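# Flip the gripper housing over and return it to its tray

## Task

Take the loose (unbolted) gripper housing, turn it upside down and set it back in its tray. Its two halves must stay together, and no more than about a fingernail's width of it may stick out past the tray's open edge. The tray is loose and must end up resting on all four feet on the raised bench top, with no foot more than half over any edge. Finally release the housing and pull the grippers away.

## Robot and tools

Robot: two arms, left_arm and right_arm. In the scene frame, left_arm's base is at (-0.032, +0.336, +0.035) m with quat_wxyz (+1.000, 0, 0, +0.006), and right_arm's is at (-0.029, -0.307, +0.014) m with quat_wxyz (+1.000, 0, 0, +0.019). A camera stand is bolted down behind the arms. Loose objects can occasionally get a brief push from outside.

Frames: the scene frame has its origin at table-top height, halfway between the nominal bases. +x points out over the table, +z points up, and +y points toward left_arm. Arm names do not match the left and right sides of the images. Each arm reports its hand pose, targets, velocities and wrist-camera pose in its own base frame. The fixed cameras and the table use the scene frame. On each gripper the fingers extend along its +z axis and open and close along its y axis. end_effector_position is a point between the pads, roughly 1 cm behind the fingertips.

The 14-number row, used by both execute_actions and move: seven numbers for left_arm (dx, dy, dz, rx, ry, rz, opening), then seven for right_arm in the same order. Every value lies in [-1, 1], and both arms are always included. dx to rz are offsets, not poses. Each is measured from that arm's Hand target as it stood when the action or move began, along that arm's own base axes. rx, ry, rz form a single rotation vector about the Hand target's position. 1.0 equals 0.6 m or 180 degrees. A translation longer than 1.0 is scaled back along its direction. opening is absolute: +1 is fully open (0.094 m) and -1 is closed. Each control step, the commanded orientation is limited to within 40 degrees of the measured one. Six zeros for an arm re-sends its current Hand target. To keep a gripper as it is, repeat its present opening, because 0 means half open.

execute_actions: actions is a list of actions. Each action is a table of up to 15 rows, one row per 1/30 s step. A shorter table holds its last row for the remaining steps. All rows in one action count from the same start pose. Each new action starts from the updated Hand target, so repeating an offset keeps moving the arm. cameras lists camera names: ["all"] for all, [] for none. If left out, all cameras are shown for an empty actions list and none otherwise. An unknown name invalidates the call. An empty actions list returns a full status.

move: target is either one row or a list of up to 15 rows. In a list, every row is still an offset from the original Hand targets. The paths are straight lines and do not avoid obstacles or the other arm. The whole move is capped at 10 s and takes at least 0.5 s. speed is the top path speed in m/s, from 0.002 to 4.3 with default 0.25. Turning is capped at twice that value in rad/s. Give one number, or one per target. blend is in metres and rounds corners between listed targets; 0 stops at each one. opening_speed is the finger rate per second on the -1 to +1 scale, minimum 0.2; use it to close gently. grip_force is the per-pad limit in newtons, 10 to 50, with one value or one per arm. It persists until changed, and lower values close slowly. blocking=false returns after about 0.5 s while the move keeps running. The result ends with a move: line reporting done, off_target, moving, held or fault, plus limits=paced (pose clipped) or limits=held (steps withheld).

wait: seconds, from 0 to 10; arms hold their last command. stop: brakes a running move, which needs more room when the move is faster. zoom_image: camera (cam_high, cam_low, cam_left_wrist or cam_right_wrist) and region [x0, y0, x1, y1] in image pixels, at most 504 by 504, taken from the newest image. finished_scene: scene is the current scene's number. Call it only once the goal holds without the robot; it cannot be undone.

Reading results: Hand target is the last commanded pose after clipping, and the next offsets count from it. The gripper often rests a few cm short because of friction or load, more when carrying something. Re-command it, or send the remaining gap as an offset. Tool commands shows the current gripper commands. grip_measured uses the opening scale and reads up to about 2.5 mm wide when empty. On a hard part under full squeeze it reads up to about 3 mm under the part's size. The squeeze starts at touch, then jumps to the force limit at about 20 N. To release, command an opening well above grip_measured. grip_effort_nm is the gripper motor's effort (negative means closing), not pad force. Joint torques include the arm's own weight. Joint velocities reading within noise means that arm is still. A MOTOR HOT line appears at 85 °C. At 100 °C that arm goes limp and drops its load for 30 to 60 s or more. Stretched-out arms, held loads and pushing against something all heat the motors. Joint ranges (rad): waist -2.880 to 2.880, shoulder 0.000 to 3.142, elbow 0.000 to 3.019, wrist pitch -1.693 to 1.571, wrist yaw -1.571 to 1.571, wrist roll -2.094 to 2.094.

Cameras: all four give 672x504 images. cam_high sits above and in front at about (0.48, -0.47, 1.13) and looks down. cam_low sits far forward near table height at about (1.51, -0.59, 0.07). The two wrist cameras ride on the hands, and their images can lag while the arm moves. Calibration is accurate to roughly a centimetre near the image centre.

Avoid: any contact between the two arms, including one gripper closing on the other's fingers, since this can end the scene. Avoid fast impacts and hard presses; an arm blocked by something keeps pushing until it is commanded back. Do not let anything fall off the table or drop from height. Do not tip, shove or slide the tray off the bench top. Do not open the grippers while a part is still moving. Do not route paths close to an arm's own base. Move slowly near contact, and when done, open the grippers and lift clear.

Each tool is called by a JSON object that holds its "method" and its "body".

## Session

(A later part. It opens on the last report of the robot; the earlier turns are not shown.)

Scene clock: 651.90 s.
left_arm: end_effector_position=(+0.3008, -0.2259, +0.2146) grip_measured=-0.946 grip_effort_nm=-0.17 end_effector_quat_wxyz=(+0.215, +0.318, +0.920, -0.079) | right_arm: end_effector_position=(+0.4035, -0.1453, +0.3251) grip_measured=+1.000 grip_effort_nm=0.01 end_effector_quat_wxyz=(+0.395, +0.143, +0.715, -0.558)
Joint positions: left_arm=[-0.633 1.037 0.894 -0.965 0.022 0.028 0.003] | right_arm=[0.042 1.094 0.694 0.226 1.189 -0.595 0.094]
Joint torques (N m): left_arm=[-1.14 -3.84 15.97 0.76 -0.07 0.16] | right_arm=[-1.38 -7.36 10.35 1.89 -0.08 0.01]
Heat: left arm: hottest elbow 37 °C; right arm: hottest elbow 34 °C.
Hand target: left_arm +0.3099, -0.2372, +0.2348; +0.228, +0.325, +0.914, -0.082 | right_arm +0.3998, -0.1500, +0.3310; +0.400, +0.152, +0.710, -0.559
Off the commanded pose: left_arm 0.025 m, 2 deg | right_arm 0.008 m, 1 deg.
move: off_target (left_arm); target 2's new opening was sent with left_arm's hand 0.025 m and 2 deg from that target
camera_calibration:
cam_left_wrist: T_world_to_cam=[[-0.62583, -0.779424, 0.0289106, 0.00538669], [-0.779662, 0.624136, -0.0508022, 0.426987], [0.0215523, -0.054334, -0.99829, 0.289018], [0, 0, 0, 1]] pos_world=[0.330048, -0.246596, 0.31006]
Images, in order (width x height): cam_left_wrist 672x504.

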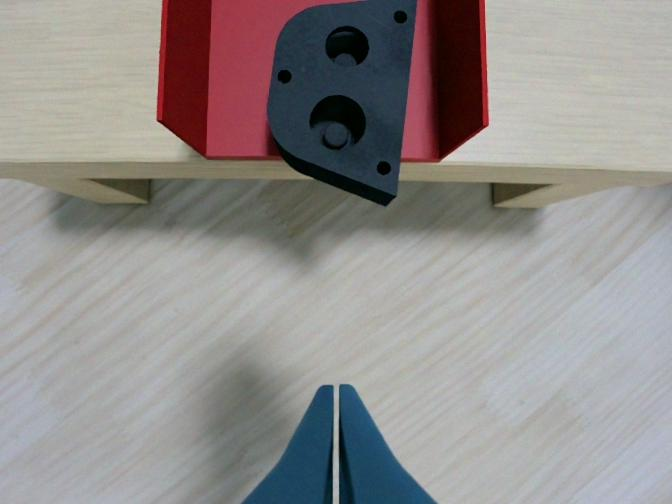

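{"method": "move", "body": {"target": [0.0103, -0.0084, -0.138, 0, 0, 0, -0.95, 0, 0, 0, 0, 0, 0, 1], "speed": 0.12, "cameras": ["cam_left_wrist"]}}

Scene clock: 667.63 s.
left_arm: end_effector_position=(+0.3177, -0.2383, +0.1594) grip_measured=-0.947 grip_effort_nm=-0.17 end_effector_quat_wxyz=(+0.230, +0.317, +0.916, -0.083) | right_arm: end_effector_position=(+0.4035, -0.1453, +0.3251) grip_measured=+1.000 grip_effort_nm=0.01 end_effector_quat_wxyz=(+0.395, +0.143, +0.715, -0.558)
Joint positions: left_arm=[-0.633 1.12 0.791 -0.748 0.022 0.028 0.002] | right_arm=[0.042 1.094 0.694 0.226 1.189 -0.595 0.094]
Joint torques (N m): left_arm=[-1.2 -4.78 10 1.98 -0.08 0.15] | right_arm=[-1.44 -7.36 10.36 1.88 -0.07 0.01]
Heat: left arm: hottest elbow 41 °C; right arm: hottest elbow 34 °C.
Hand target: left_arm +0.3160, -0.2423, +0.1521; +0.228, +0.326, +0.914, -0.082 | right_arm +0.3998, -0.1500, +0.3310; +0.400, +0.152, +0.710, -0.559
Off the commanded pose: left_arm 0.009 m, 1 deg | right_arm 0.008 m, 1 deg.
move: done
camera_calibration:
cam_left_wrist: T_world_to_cam=[[-0.626711, -0.77878, 0.0271037, 0.00854887], [-0.777801, 0.623044, -0.0827172, 0.449287], [0.0475317, -0.0729211, -0.996204, 0.219854], [0, 0, 0, 1]] pos_world=[0.344363, -0.257236, 0.255951]
Images, in order (width x height): cam_left_wrist 672x504.

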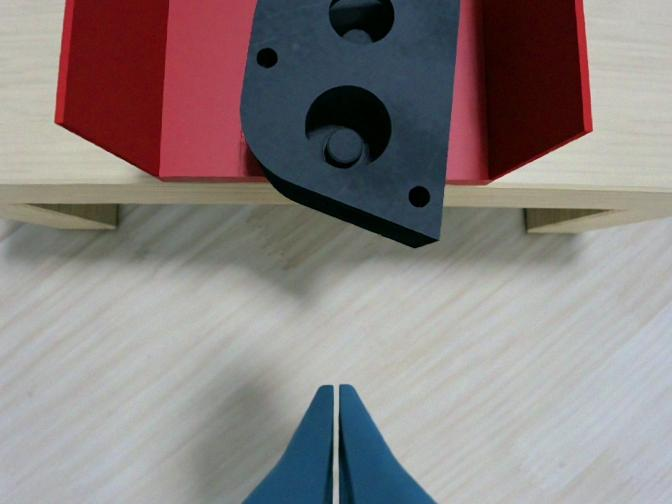

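{"method": "move", "body": {"target": [0.0238, -0.0367, -0.022, 0, 0, 0, -0.95, 0, 0, 0, 0, 0, 0, 1], "speed": 0.08, "cameras": ["cam_left_wrist"]}}

Scene clock: 672.40 s.
left_arm: end_effector_position=(+0.3236, -0.2538, +0.1334) grip_measured=-0.947 grip_effort_nm=-0.17 end_effector_quat_wxyz=(+0.218, +0.326, +0.917, -0.077) | right_arm: end_effector_position=(+0.4035, -0.1453, +0.3251) grip_measured=+1.000 grip_effort_nm=0.01 end_effector_quat_wxyz=(+0.395, +0.143, +0.715, -0.558)
Joint positions: left_arm=[-0.66 1.205 0.791 -0.69 0.01 0.02 0.002] | right_arm=[0.042 1.094 0.694 0.226 1.189 -0.595 0.094]
Joint torques (N m): left_arm=[-1.14 -5.54 12.23 1.96 -0.08 -0.01] | right_arm=[-1.32 -7.36 10.35 1.88 -0.07 0.01]
Heat: left arm: hottest elbow 40 °C; right arm: hottest elbow 34 °C.
Hand target: left_arm +0.3303, -0.2644, +0.1390; +0.228, +0.325, +0.914, -0.082 | right_arm +0.3998, -0.1500, +0.3310; +0.400, +0.152, +0.710, -0.559
Off the commanded pose: left_arm 0.014 m, 1 deg | right_arm 0.008 m, 1 deg.
move: off_target (left_arm)
camera_calibration:
cam_left_wrist: T_world_to_cam=[[-0.637611, -0.770076, 0.0208723, 0.00747763], [-0.769812, 0.635903, -0.0549305, 0.458406], [0.0290279, -0.051092, -0.998272, 0.204288], [0, 0, 0, 1]] pos_world=[0.351724, -0.275306, 0.22896]
Images, in order (width x height): cam_left_wrist 672x504.

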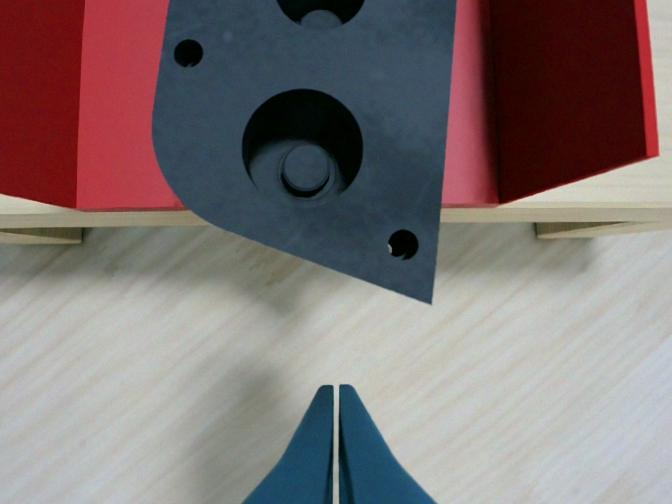

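{"method": "move", "body": {"target": [0, 0, 0.045, 0, 0, 0, -0.95, 0, 0, 0, 0, 0, 0, 1], "speed": 0.08}}

Scene clock: 675.37 s.
left_arm: end_effector_position=(+0.3208, -0.2517, +0.1421) grip_measured=-0.947 grip_effort_nm=-0.17 end_effector_quat_wxyz=(+0.209, +0.326, +0.919, -0.074) | right_arm: end_effector_position=(+0.4035, -0.1453, +0.3251) grip_measured=+1.000 grip_effort_nm=0.01 end_effector_quat_wxyz=(+0.395, +0.143, +0.715, -0.558)
Joint positions: left_arm=[-0.66 1.194 0.814 -0.742 0.01 0.019 0.002] | right_arm=[0.042 1.094 0.694 0.226 1.189 -0.595 0.094]
Joint torques (N m): left_arm=[-1.14 -7 14.82 0.79 -0.07 -0.01] | right_arm=[-1.38 -7.36 10.36 1.88 -0.07 0.01]
Heat: left arm: hottest elbow 40 °C; right arm: hottest elbow 34 °C.
Hand target: left_arm +0.3303, -0.2644, +0.1659; +0.228, +0.325, +0.914, -0.082 | right_arm +0.3998, -0.1500, +0.3310; +0.400, +0.152, +0.710, -0.559
Off the commanded pose: left_arm 0.029 m, 2 deg | right_arm 0.008 m, 1 deg.
move: off_target (left_arm)

{"method": "move", "body": {"target": [0.0258, -0.0211, -0.012, 0, 0, 0, -0.95, 0, 0, 0, 0, 0, 0, 1], "speed": 0.06}}

{"method": "move", "body": {"target": [0.0194, -0.0158, -0.008, 0, 0, 0, -0.95, 0, 0, 0, 0, 0, 0, 1], "speed": 0.06, "cameras": ["cam_left_wrist"]}}

Scene clock: 681.33 s.
left_arm: end_effector_position=(+0.3292, -0.2584, +0.1392) grip_measured=-0.947 grip_effort_nm=-0.17 end_effector_quat_wxyz=(+0.203, +0.326, +0.920, -0.073) | right_arm: end_effector_position=(+0.4035, -0.1453, +0.3251) grip_measured=+1.000 grip_effort_nm=0.01 end_effector_quat_wxyz=(+0.395, +0.143, +0.715, -0.558)
Joint positions: left_arm=[-0.66 1.235 0.842 -0.742 0.01 0.019 0.002] | right_arm=[0.042 1.094 0.694 0.226 1.189 -0.595 0.094]
Joint torques (N m): left_arm=[-1.2 -6.01 14.99 1.92 -0.08 -0.01] | right_arm=[-1.49 -7.41 10.35 1.87 -0.08 0.01]
Heat: left arm: hottest elbow 41 °C; right arm: hottest elbow 34 °C.
Hand target: left_arm +0.3458, -0.2771, +0.1586; +0.228, +0.325, +0.914, -0.082 | right_arm +0.3998, -0.1500, +0.3310; +0.400, +0.152, +0.710, -0.559
Off the commanded pose: left_arm 0.032 m, 3 deg | right_arm 0.008 m, 1 deg.
move: off_target (left_arm)

Scene clock: 682.23 s.
left_arm: end_effector_position=(+0.3413, -0.2679, +0.1363) grip_measured=-0.947 grip_effort_nm=-0.17 end_effector_quat_wxyz=(+0.206, +0.326, +0.920, -0.073) | right_arm: end_effector_position=(+0.4035, -0.1453, +0.3251) grip_measured=+1.000 grip_effort_nm=0.01 end_effector_quat_wxyz=(+0.395, +0.143, +0.715, -0.558)
Joint positions: left_arm=[-0.661 1.279 0.87 -0.722 0.009 0.018 0.002] | right_arm=[0.042 1.094 0.694 0.226 1.189 -0.595 0.094]
Joint torques (N m): left_arm=[-1.2 -6.36 14.83 1.87 -0.09 -0.01] | right_arm=[-1.49 -7.36 10.36 1.88 -0.08 0.01]
Heat: left arm: hottest elbow 41 °C; right arm: hottest elbow 34 °C.
Hand target: left_arm +0.3575, -0.2865, +0.1540; +0.228, +0.325, +0.914, -0.082 | right_arm +0.3998, -0.1500, +0.3310; +0.400, +0.152, +0.710, -0.559
Off the commanded pose: left_arm 0.030 m, 3 deg | right_arm 0.008 m, 1 deg.
move: off_target (left_arm)
camera_calibration:
cam_left_wrist: T_world_to_cam=[[-0.636313, -0.771112, 0.0221854, 0.00690301], [-0.771395, 0.635742, -0.0279567, 0.477998], [0.00745355, -0.0349029, -0.999363, 0.217794], [0, 0, 0, 1]] pos_world=[0.371494, -0.290959, 0.230866]
Images, in order (width x height): cam_left_wrist 672x504.

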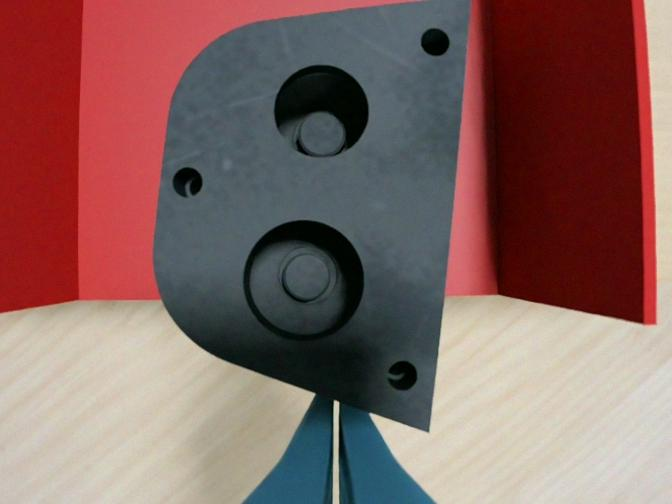

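{"method": "move", "body": {"target": [0.0103, -0.0084, 0.009, 0, 0, 0, -0.95, 0, 0, 0, 0, 0, 0, 1], "speed": 0.05, "cameras": ["cam_left_wrist"]}}

Scene clock: 686.37 s.
left_arm: end_effector_position=(+0.3500, -0.2749, +0.1432) grip_measured=-0.947 grip_effort_nm=-0.17 end_effector_quat_wxyz=(+0.212, +0.326, +0.918, -0.075) | right_arm: end_effector_position=(+0.4035, -0.1453, +0.3251) grip_measured=+1.000 grip_effort_nm=0.01 end_effector_quat_wxyz=(+0.395, +0.143, +0.715, -0.558)
Joint positions: left_arm=[-0.661 1.295 0.899 -0.722 0.009 0.018 0.002] | right_arm=[0.042 1.094 0.694 0.226 1.189 -0.595 0.094]
Joint torques (N m): left_arm=[-1.2 -6.65 14.97 1.39 -0.08 -0.01] | right_arm=[-1.44 -7.36 10.33 1.88 -0.07 0.01]
Heat: left arm: hottest elbow 41 °C; right arm: hottest elbow 34 °C.
Hand target: left_arm +0.3635, -0.2916, +0.1593; +0.228, +0.326, +0.914, -0.082 | right_arm +0.3998, -0.1500, +0.3310; +0.400, +0.152, +0.710, -0.559
Off the commanded pose: left_arm 0.027 m, 2 deg | right_arm 0.008 m, 1 deg.
move: off_target (left_arm)
camera_calibration:
cam_left_wrist: T_world_to_cam=[[-0.636847, -0.770682, 0.0217743, 0.00728254], [-0.770774, 0.635747, -0.041632, 0.49107], [0.0182421, -0.0432963, -0.998896, 0.218318], [0, 0, 0, 1]] pos_world=[0.379159, -0.297131, 0.238363]
Images, in order (width x height): cam_left_wrist 672x504.

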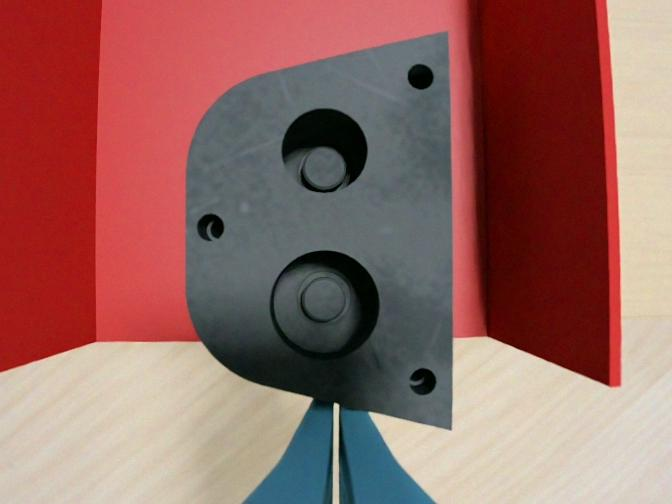

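{"method": "move", "body": {"target": [0.0129, -0.0105, 0.0, 0, 0, 0, -0.95, 0, 0, 0, 0, 0, 0, 1], "speed": 0.05}}

{"method": "move", "body": {"target": [0.0103, -0.0084, 0.0, 0, 0, 0, -0.95, 0, 0, 0, 0, 0, 0, 1], "speed": 0.05, "cameras": ["cam_left_wrist"]}}

Scene clock: 692.30 s.
left_arm: end_effector_position=(+0.3574, -0.2806, +0.1432) grip_measured=-0.947 grip_effort_nm=-0.17 end_effector_quat_wxyz=(+0.211, +0.325, +0.919, -0.075) | right_arm: end_effector_position=(+0.4035, -0.1453, +0.3251) grip_measured=+1.000 grip_effort_nm=0.01 end_effector_quat_wxyz=(+0.395, +0.143, +0.715, -0.558)
Joint positions: left_arm=[-0.661 1.321 0.923 -0.722 0.009 0.018 0.002] | right_arm=[0.042 1.094 0.694 0.226 1.189 -0.595 0.094]
Joint torques (N m): left_arm=[-1.2 -6.95 14.95 1.46 -0.08 -0.01] | right_arm=[-1.44 -7.36 10.36 1.89 -0.08 0.01]
Motor temperatures (°C): left_arm=[19 25 43 22 21 19 21] | right_arm=[20 25 34 20 18 22 22]
Heat: left arm: hottest elbow 43 °C; right arm: hottest elbow 34 °C.
Hand target: left_arm +0.3714, -0.2978, +0.1593; +0.228, +0.325, +0.914, -0.082 | right_arm +0.3998, -0.1500, +0.3310; +0.400, +0.152, +0.710, -0.559
Off the commanded pose: left_arm 0.027 m, 2 deg | right_arm 0.008 m, 1 deg.
move: off_target (left_arm)

Scene clock: 693.13 s.
left_arm: end_effector_position=(+0.3633, -0.2854, +0.1433) grip_measured=-0.947 grip_effort_nm=-0.17 end_effector_quat_wxyz=(+0.211, +0.326, +0.919, -0.075) | right_arm: end_effector_position=(+0.4035, -0.1453, +0.3251) grip_measured=+1.000 grip_effort_nm=0.01 end_effector_quat_wxyz=(+0.395, +0.143, +0.715, -0.558)
Joint positions: left_arm=[-0.662 1.341 0.943 -0.722 0.009 0.018 0.002] | right_arm=[0.042 1.094 0.694 0.226 1.189 -0.595 0.094]
Joint torques (N m): left_arm=[-1.2 -7.24 14.98 1.48 -0.09 -0.01] | right_arm=[-1.38 -7.36 10.35 1.88 -0.07 0.01]
Heat: left arm: hottest elbow 43 °C; right arm: hottest elbow 34 °C.
Hand target: left_arm +0.3776, -0.3029, +0.1593; +0.228, +0.326, +0.914, -0.082 | right_arm +0.3998, -0.1500, +0.3310; +0.400, +0.152, +0.710, -0.559
Off the commanded pose: left_arm 0.028 m, 2 deg | right_arm 0.008 m, 1 deg.
move: off_target (left_arm)
camera_calibration:
cam_left_wrist: T_world_to_cam=[[-0.636752, -0.770765, 0.0216627, 0.00767407], [-0.770898, 0.635767, -0.0389436, 0.507637], [0.0162439, -0.0414971, -0.999007, 0.218978], [0, 0, 0, 1]] pos_world=[0.392666, -0.307737, 0.238364]
Images, in order (width x height): cam_left_wrist 672x504.

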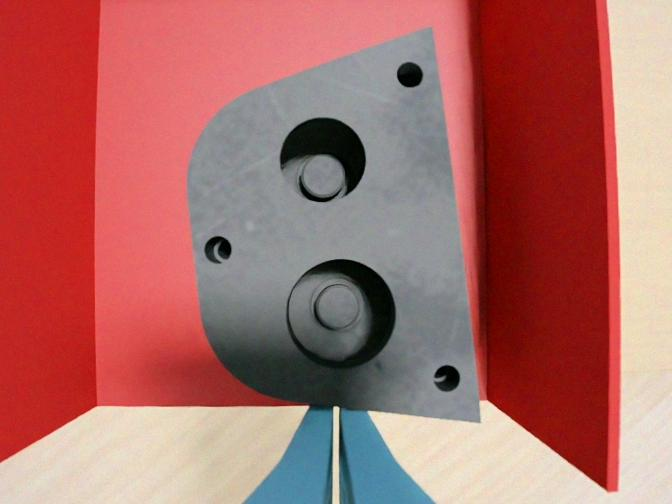

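{"method": "move", "body": {"target": [0.0077, -0.0063, 0.0, 0, 0, 0, -0.95, 0, 0, 0, 0, 0, 0, 1], "speed": 0.05, "cameras": ["cam_left_wrist"]}}

Scene clock: 697.60 s.
left_arm: end_effector_position=(+0.3679, -0.2893, +0.1438) grip_measured=-0.947 grip_effort_nm=-0.17 end_effector_quat_wxyz=(+0.211, +0.326, +0.919, -0.075) | right_arm: end_effector_position=(+0.4035, -0.1453, +0.3251) grip_measured=+1.000 grip_effort_nm=0.01 end_effector_quat_wxyz=(+0.395, +0.143, +0.715, -0.558)
Joint positions: left_arm=[-0.662 1.357 0.959 -0.722 0.009 0.017 0.002] | right_arm=[0.042 1.094 0.694 0.226 1.189 -0.595 0.094]
Joint torques (N m): left_arm=[-1.2 -7.47 14.97 1.51 -0.08 -0.01] | right_arm=[-1.38 -7.41 10.35 1.89 -0.07 0.01]
Heat: left arm: hottest elbow 43 °C; right arm: hottest elbow 34 °C.
Hand target: left_arm +0.3821, -0.3067, +0.1593; +0.228, +0.326, +0.914, -0.082 | right_arm +0.3998, -0.1500, +0.3310; +0.400, +0.152, +0.710, -0.559
Off the commanded pose: left_arm 0.027 m, 2 deg | right_arm 0.008 m, 1 deg.
move: off_target (left_arm)
camera_calibration:
cam_left_wrist: T_world_to_cam=[[-0.636761, -0.770752, 0.0218443, 0.00763027], [-0.770886, 0.635756, -0.0393551, 0.513703], [0.0164454, -0.0418992, -0.998986, 0.218935], [0, 0, 0, 1]] pos_world=[0.397265, -0.311536, 0.238763]
Images, in order (width x height): cam_left_wrist 672x504.

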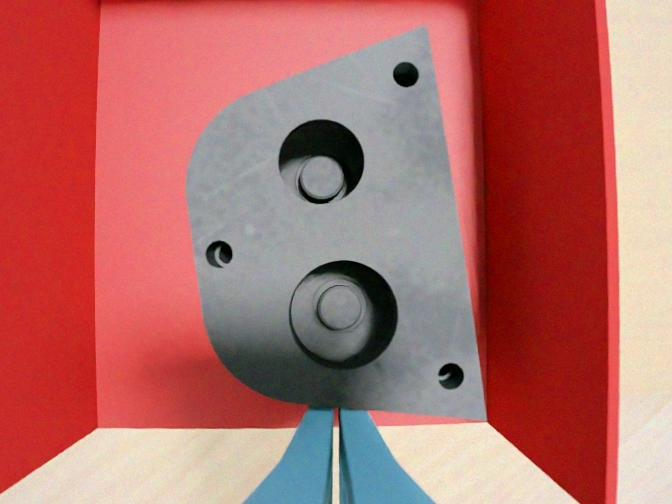

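{"method": "move", "body": {"target": [[-0.0905, 0.0737, 0.0, 0, 0, 0, -0.95, 0, 0, 0, 0, 0, 0, 1], [-0.11, 0.0895, 0.08, -0.08, -0.105, 0, -0.95, 0, 0, 0, 0, 0, 0, 1]], "speed": 0.12, "blend": [0.005, 0], "cameras": ["cam_left_wrist", "cam_high"]}}

{"method": "zoom_image", "body": {"camera": "cam_left_wrist", "region": [170, 90, 470, 350]}}

Scene clock: 704.37 s.
left_arm: end_effector_position=(+0.3194, -0.2501, +0.2077) grip_measured=-0.947 grip_effort_nm=-0.17 end_effector_quat_wxyz=(+0.408, +0.301, +0.851, -0.137) | right_arm: end_effector_position=(+0.4035, -0.1453, +0.3251) grip_measured=+1.000 grip_effort_nm=0.01 end_effector_quat_wxyz=(+0.395, +0.143, +0.715, -0.558)
Joint positions: left_arm=[-0.663 0.921 0.631 -0.391 0.001 0.017 0.002] | right_arm=[0.042 1.094 0.694 0.226 1.189 -0.595 0.094]
Joint torques (N m): left_arm=[-1.2 -4.19 10.36 2.62 -0.09 0.05] | right_arm=[-1.44 -7.36 10.35 1.88 -0.08 0.01]
Heat: left arm: hottest elbow 44 °C; right arm: hottest elbow 34 °C.
Hand target: left_arm +0.3162, -0.2530, +0.2074; +0.413, +0.303, +0.847, -0.141 | right_arm +0.3998, -0.1500, +0.3310; +0.400, +0.152, +0.710, -0.559
Off the commanded pose: left_arm 0.004 m, 1 deg | right_arm 0.008 m, 1 deg.
move: done
camera_calibration:
cam_left_wrist: T_world_to_cam=[[-0.637749, -0.77024, 0.00262299, 0.00994795], [-0.684768, 0.565414, -0.459782, 0.496214], [0.35266, -0.295022, -0.888028, 0.0914858], [0, 0, 0, 1]] pos_world=[0.313873, -0.245914, 0.309367]
Images, in order (width x height): cam_high 672x504, cam_left_wrist 672x504.

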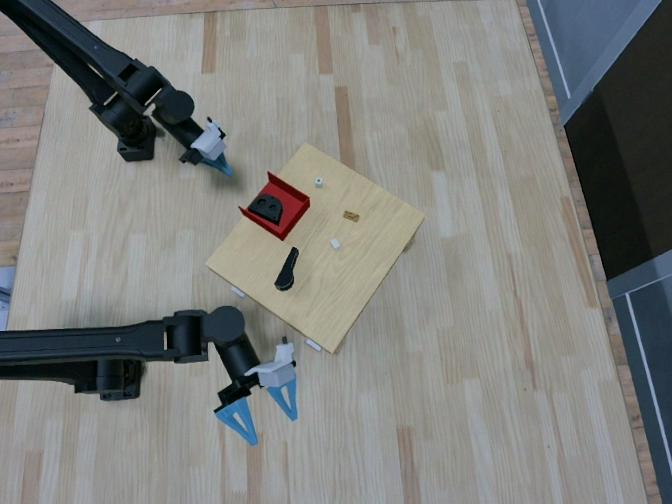

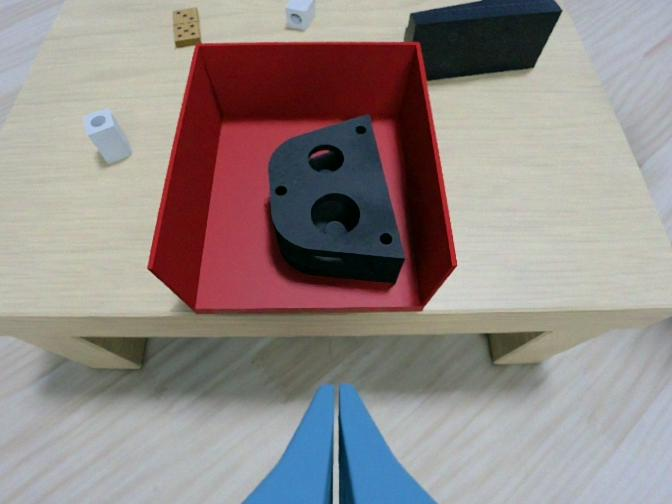

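Scaled by 1.680 from the camera's 672x504 image, which has a finer 960x720 frame.

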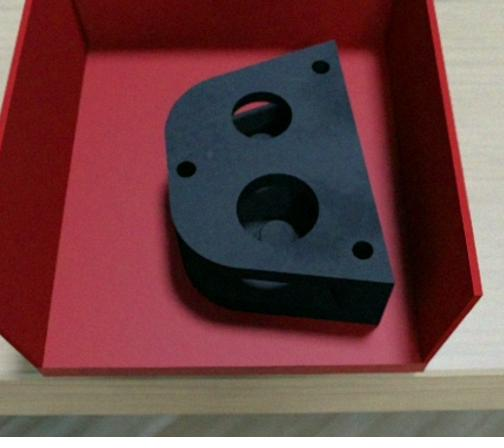

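{"method": "zoom_image", "body": {"camera": "cam_left_wrist", "region": [255, 210, 425, 320]}}

Scaled by 2.965 from the camera's 672x504 image, which has a finer 960x720 frame.

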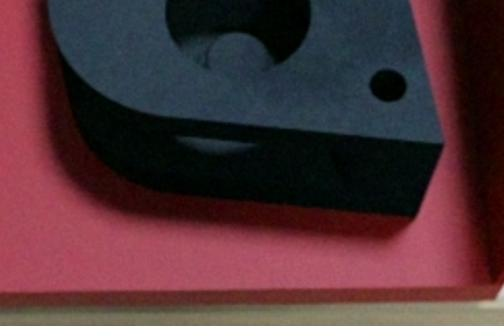

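{"method": "move", "body": {"target": [-0.052, 0.0633, 0.02, -0.105, -0.129, 0, -0.95, 0, 0, 0, 0, 0, 0, 1], "speed": 0.2, "cameras": ["cam_left_wrist"]}}

{"method": "zoom_image", "body": {"camera": "cam_left_wrist", "region": [220, 220, 460, 420]}}

Scene clock: 713.63 s.
left_arm: end_effector_position=(+0.2843, -0.2191, +0.2205) grip_measured=-0.947 grip_effort_nm=-0.17 end_effector_quat_wxyz=(+0.613, +0.258, +0.715, -0.215) | right_arm: end_effector_position=(+0.4035, -0.1453, +0.3251) grip_measured=+1.000 grip_effort_nm=0.01 end_effector_quat_wxyz=(+0.395, +0.143, +0.715, -0.558)
Joint positions: left_arm=[-0.629 0.669 0.238 0.275 0.053 0.017 0.002] | right_arm=[0.042 1.094 0.694 0.226 1.189 -0.595 0.094]
Joint torques (N m): left_arm=[0.56 -0.56 10.11 2.81 0.07 0.08] | right_arm=[-1.44 -7.36 10.35 1.87 -0.07 0.01]
Heat: left arm: hottest elbow 44 °C; right arm: hottest elbow 34 °C.
Hand target: left_arm +0.2850, -0.2150, +0.2194; +0.619, +0.254, +0.712, -0.213 | right_arm +0.3998, -0.1500, +0.3310; +0.400, +0.152, +0.710, -0.559
Off the commanded pose: left_arm 0.004 m, 1 deg | right_arm 0.008 m, 1 deg.
move: done
camera_calibration:
cam_left_wrist: T_world_to_cam=[[-0.649841, -0.760059, -0.00415034, 0.0185837], [-0.406575, 0.35222, -0.842994, 0.419179], [0.642187, -0.546125, -0.537907, -0.0900737], [0, 0, 0, 1]] pos_world=[0.240348, -0.18271, 0.304991]
Images, in order (width x height): cam_left_wrist 672x504.

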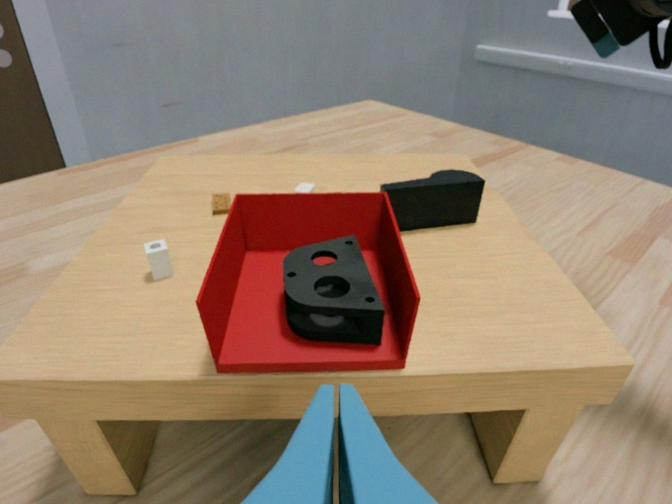

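Scaled by 2.100 from the camera's 672x504 image, which has a finer 960x720 frame.

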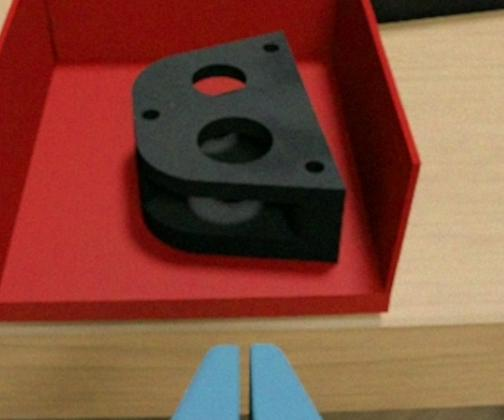

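{"method": "finished_scene", "body": {"scene": 2}}

The scene is finished: the task was done.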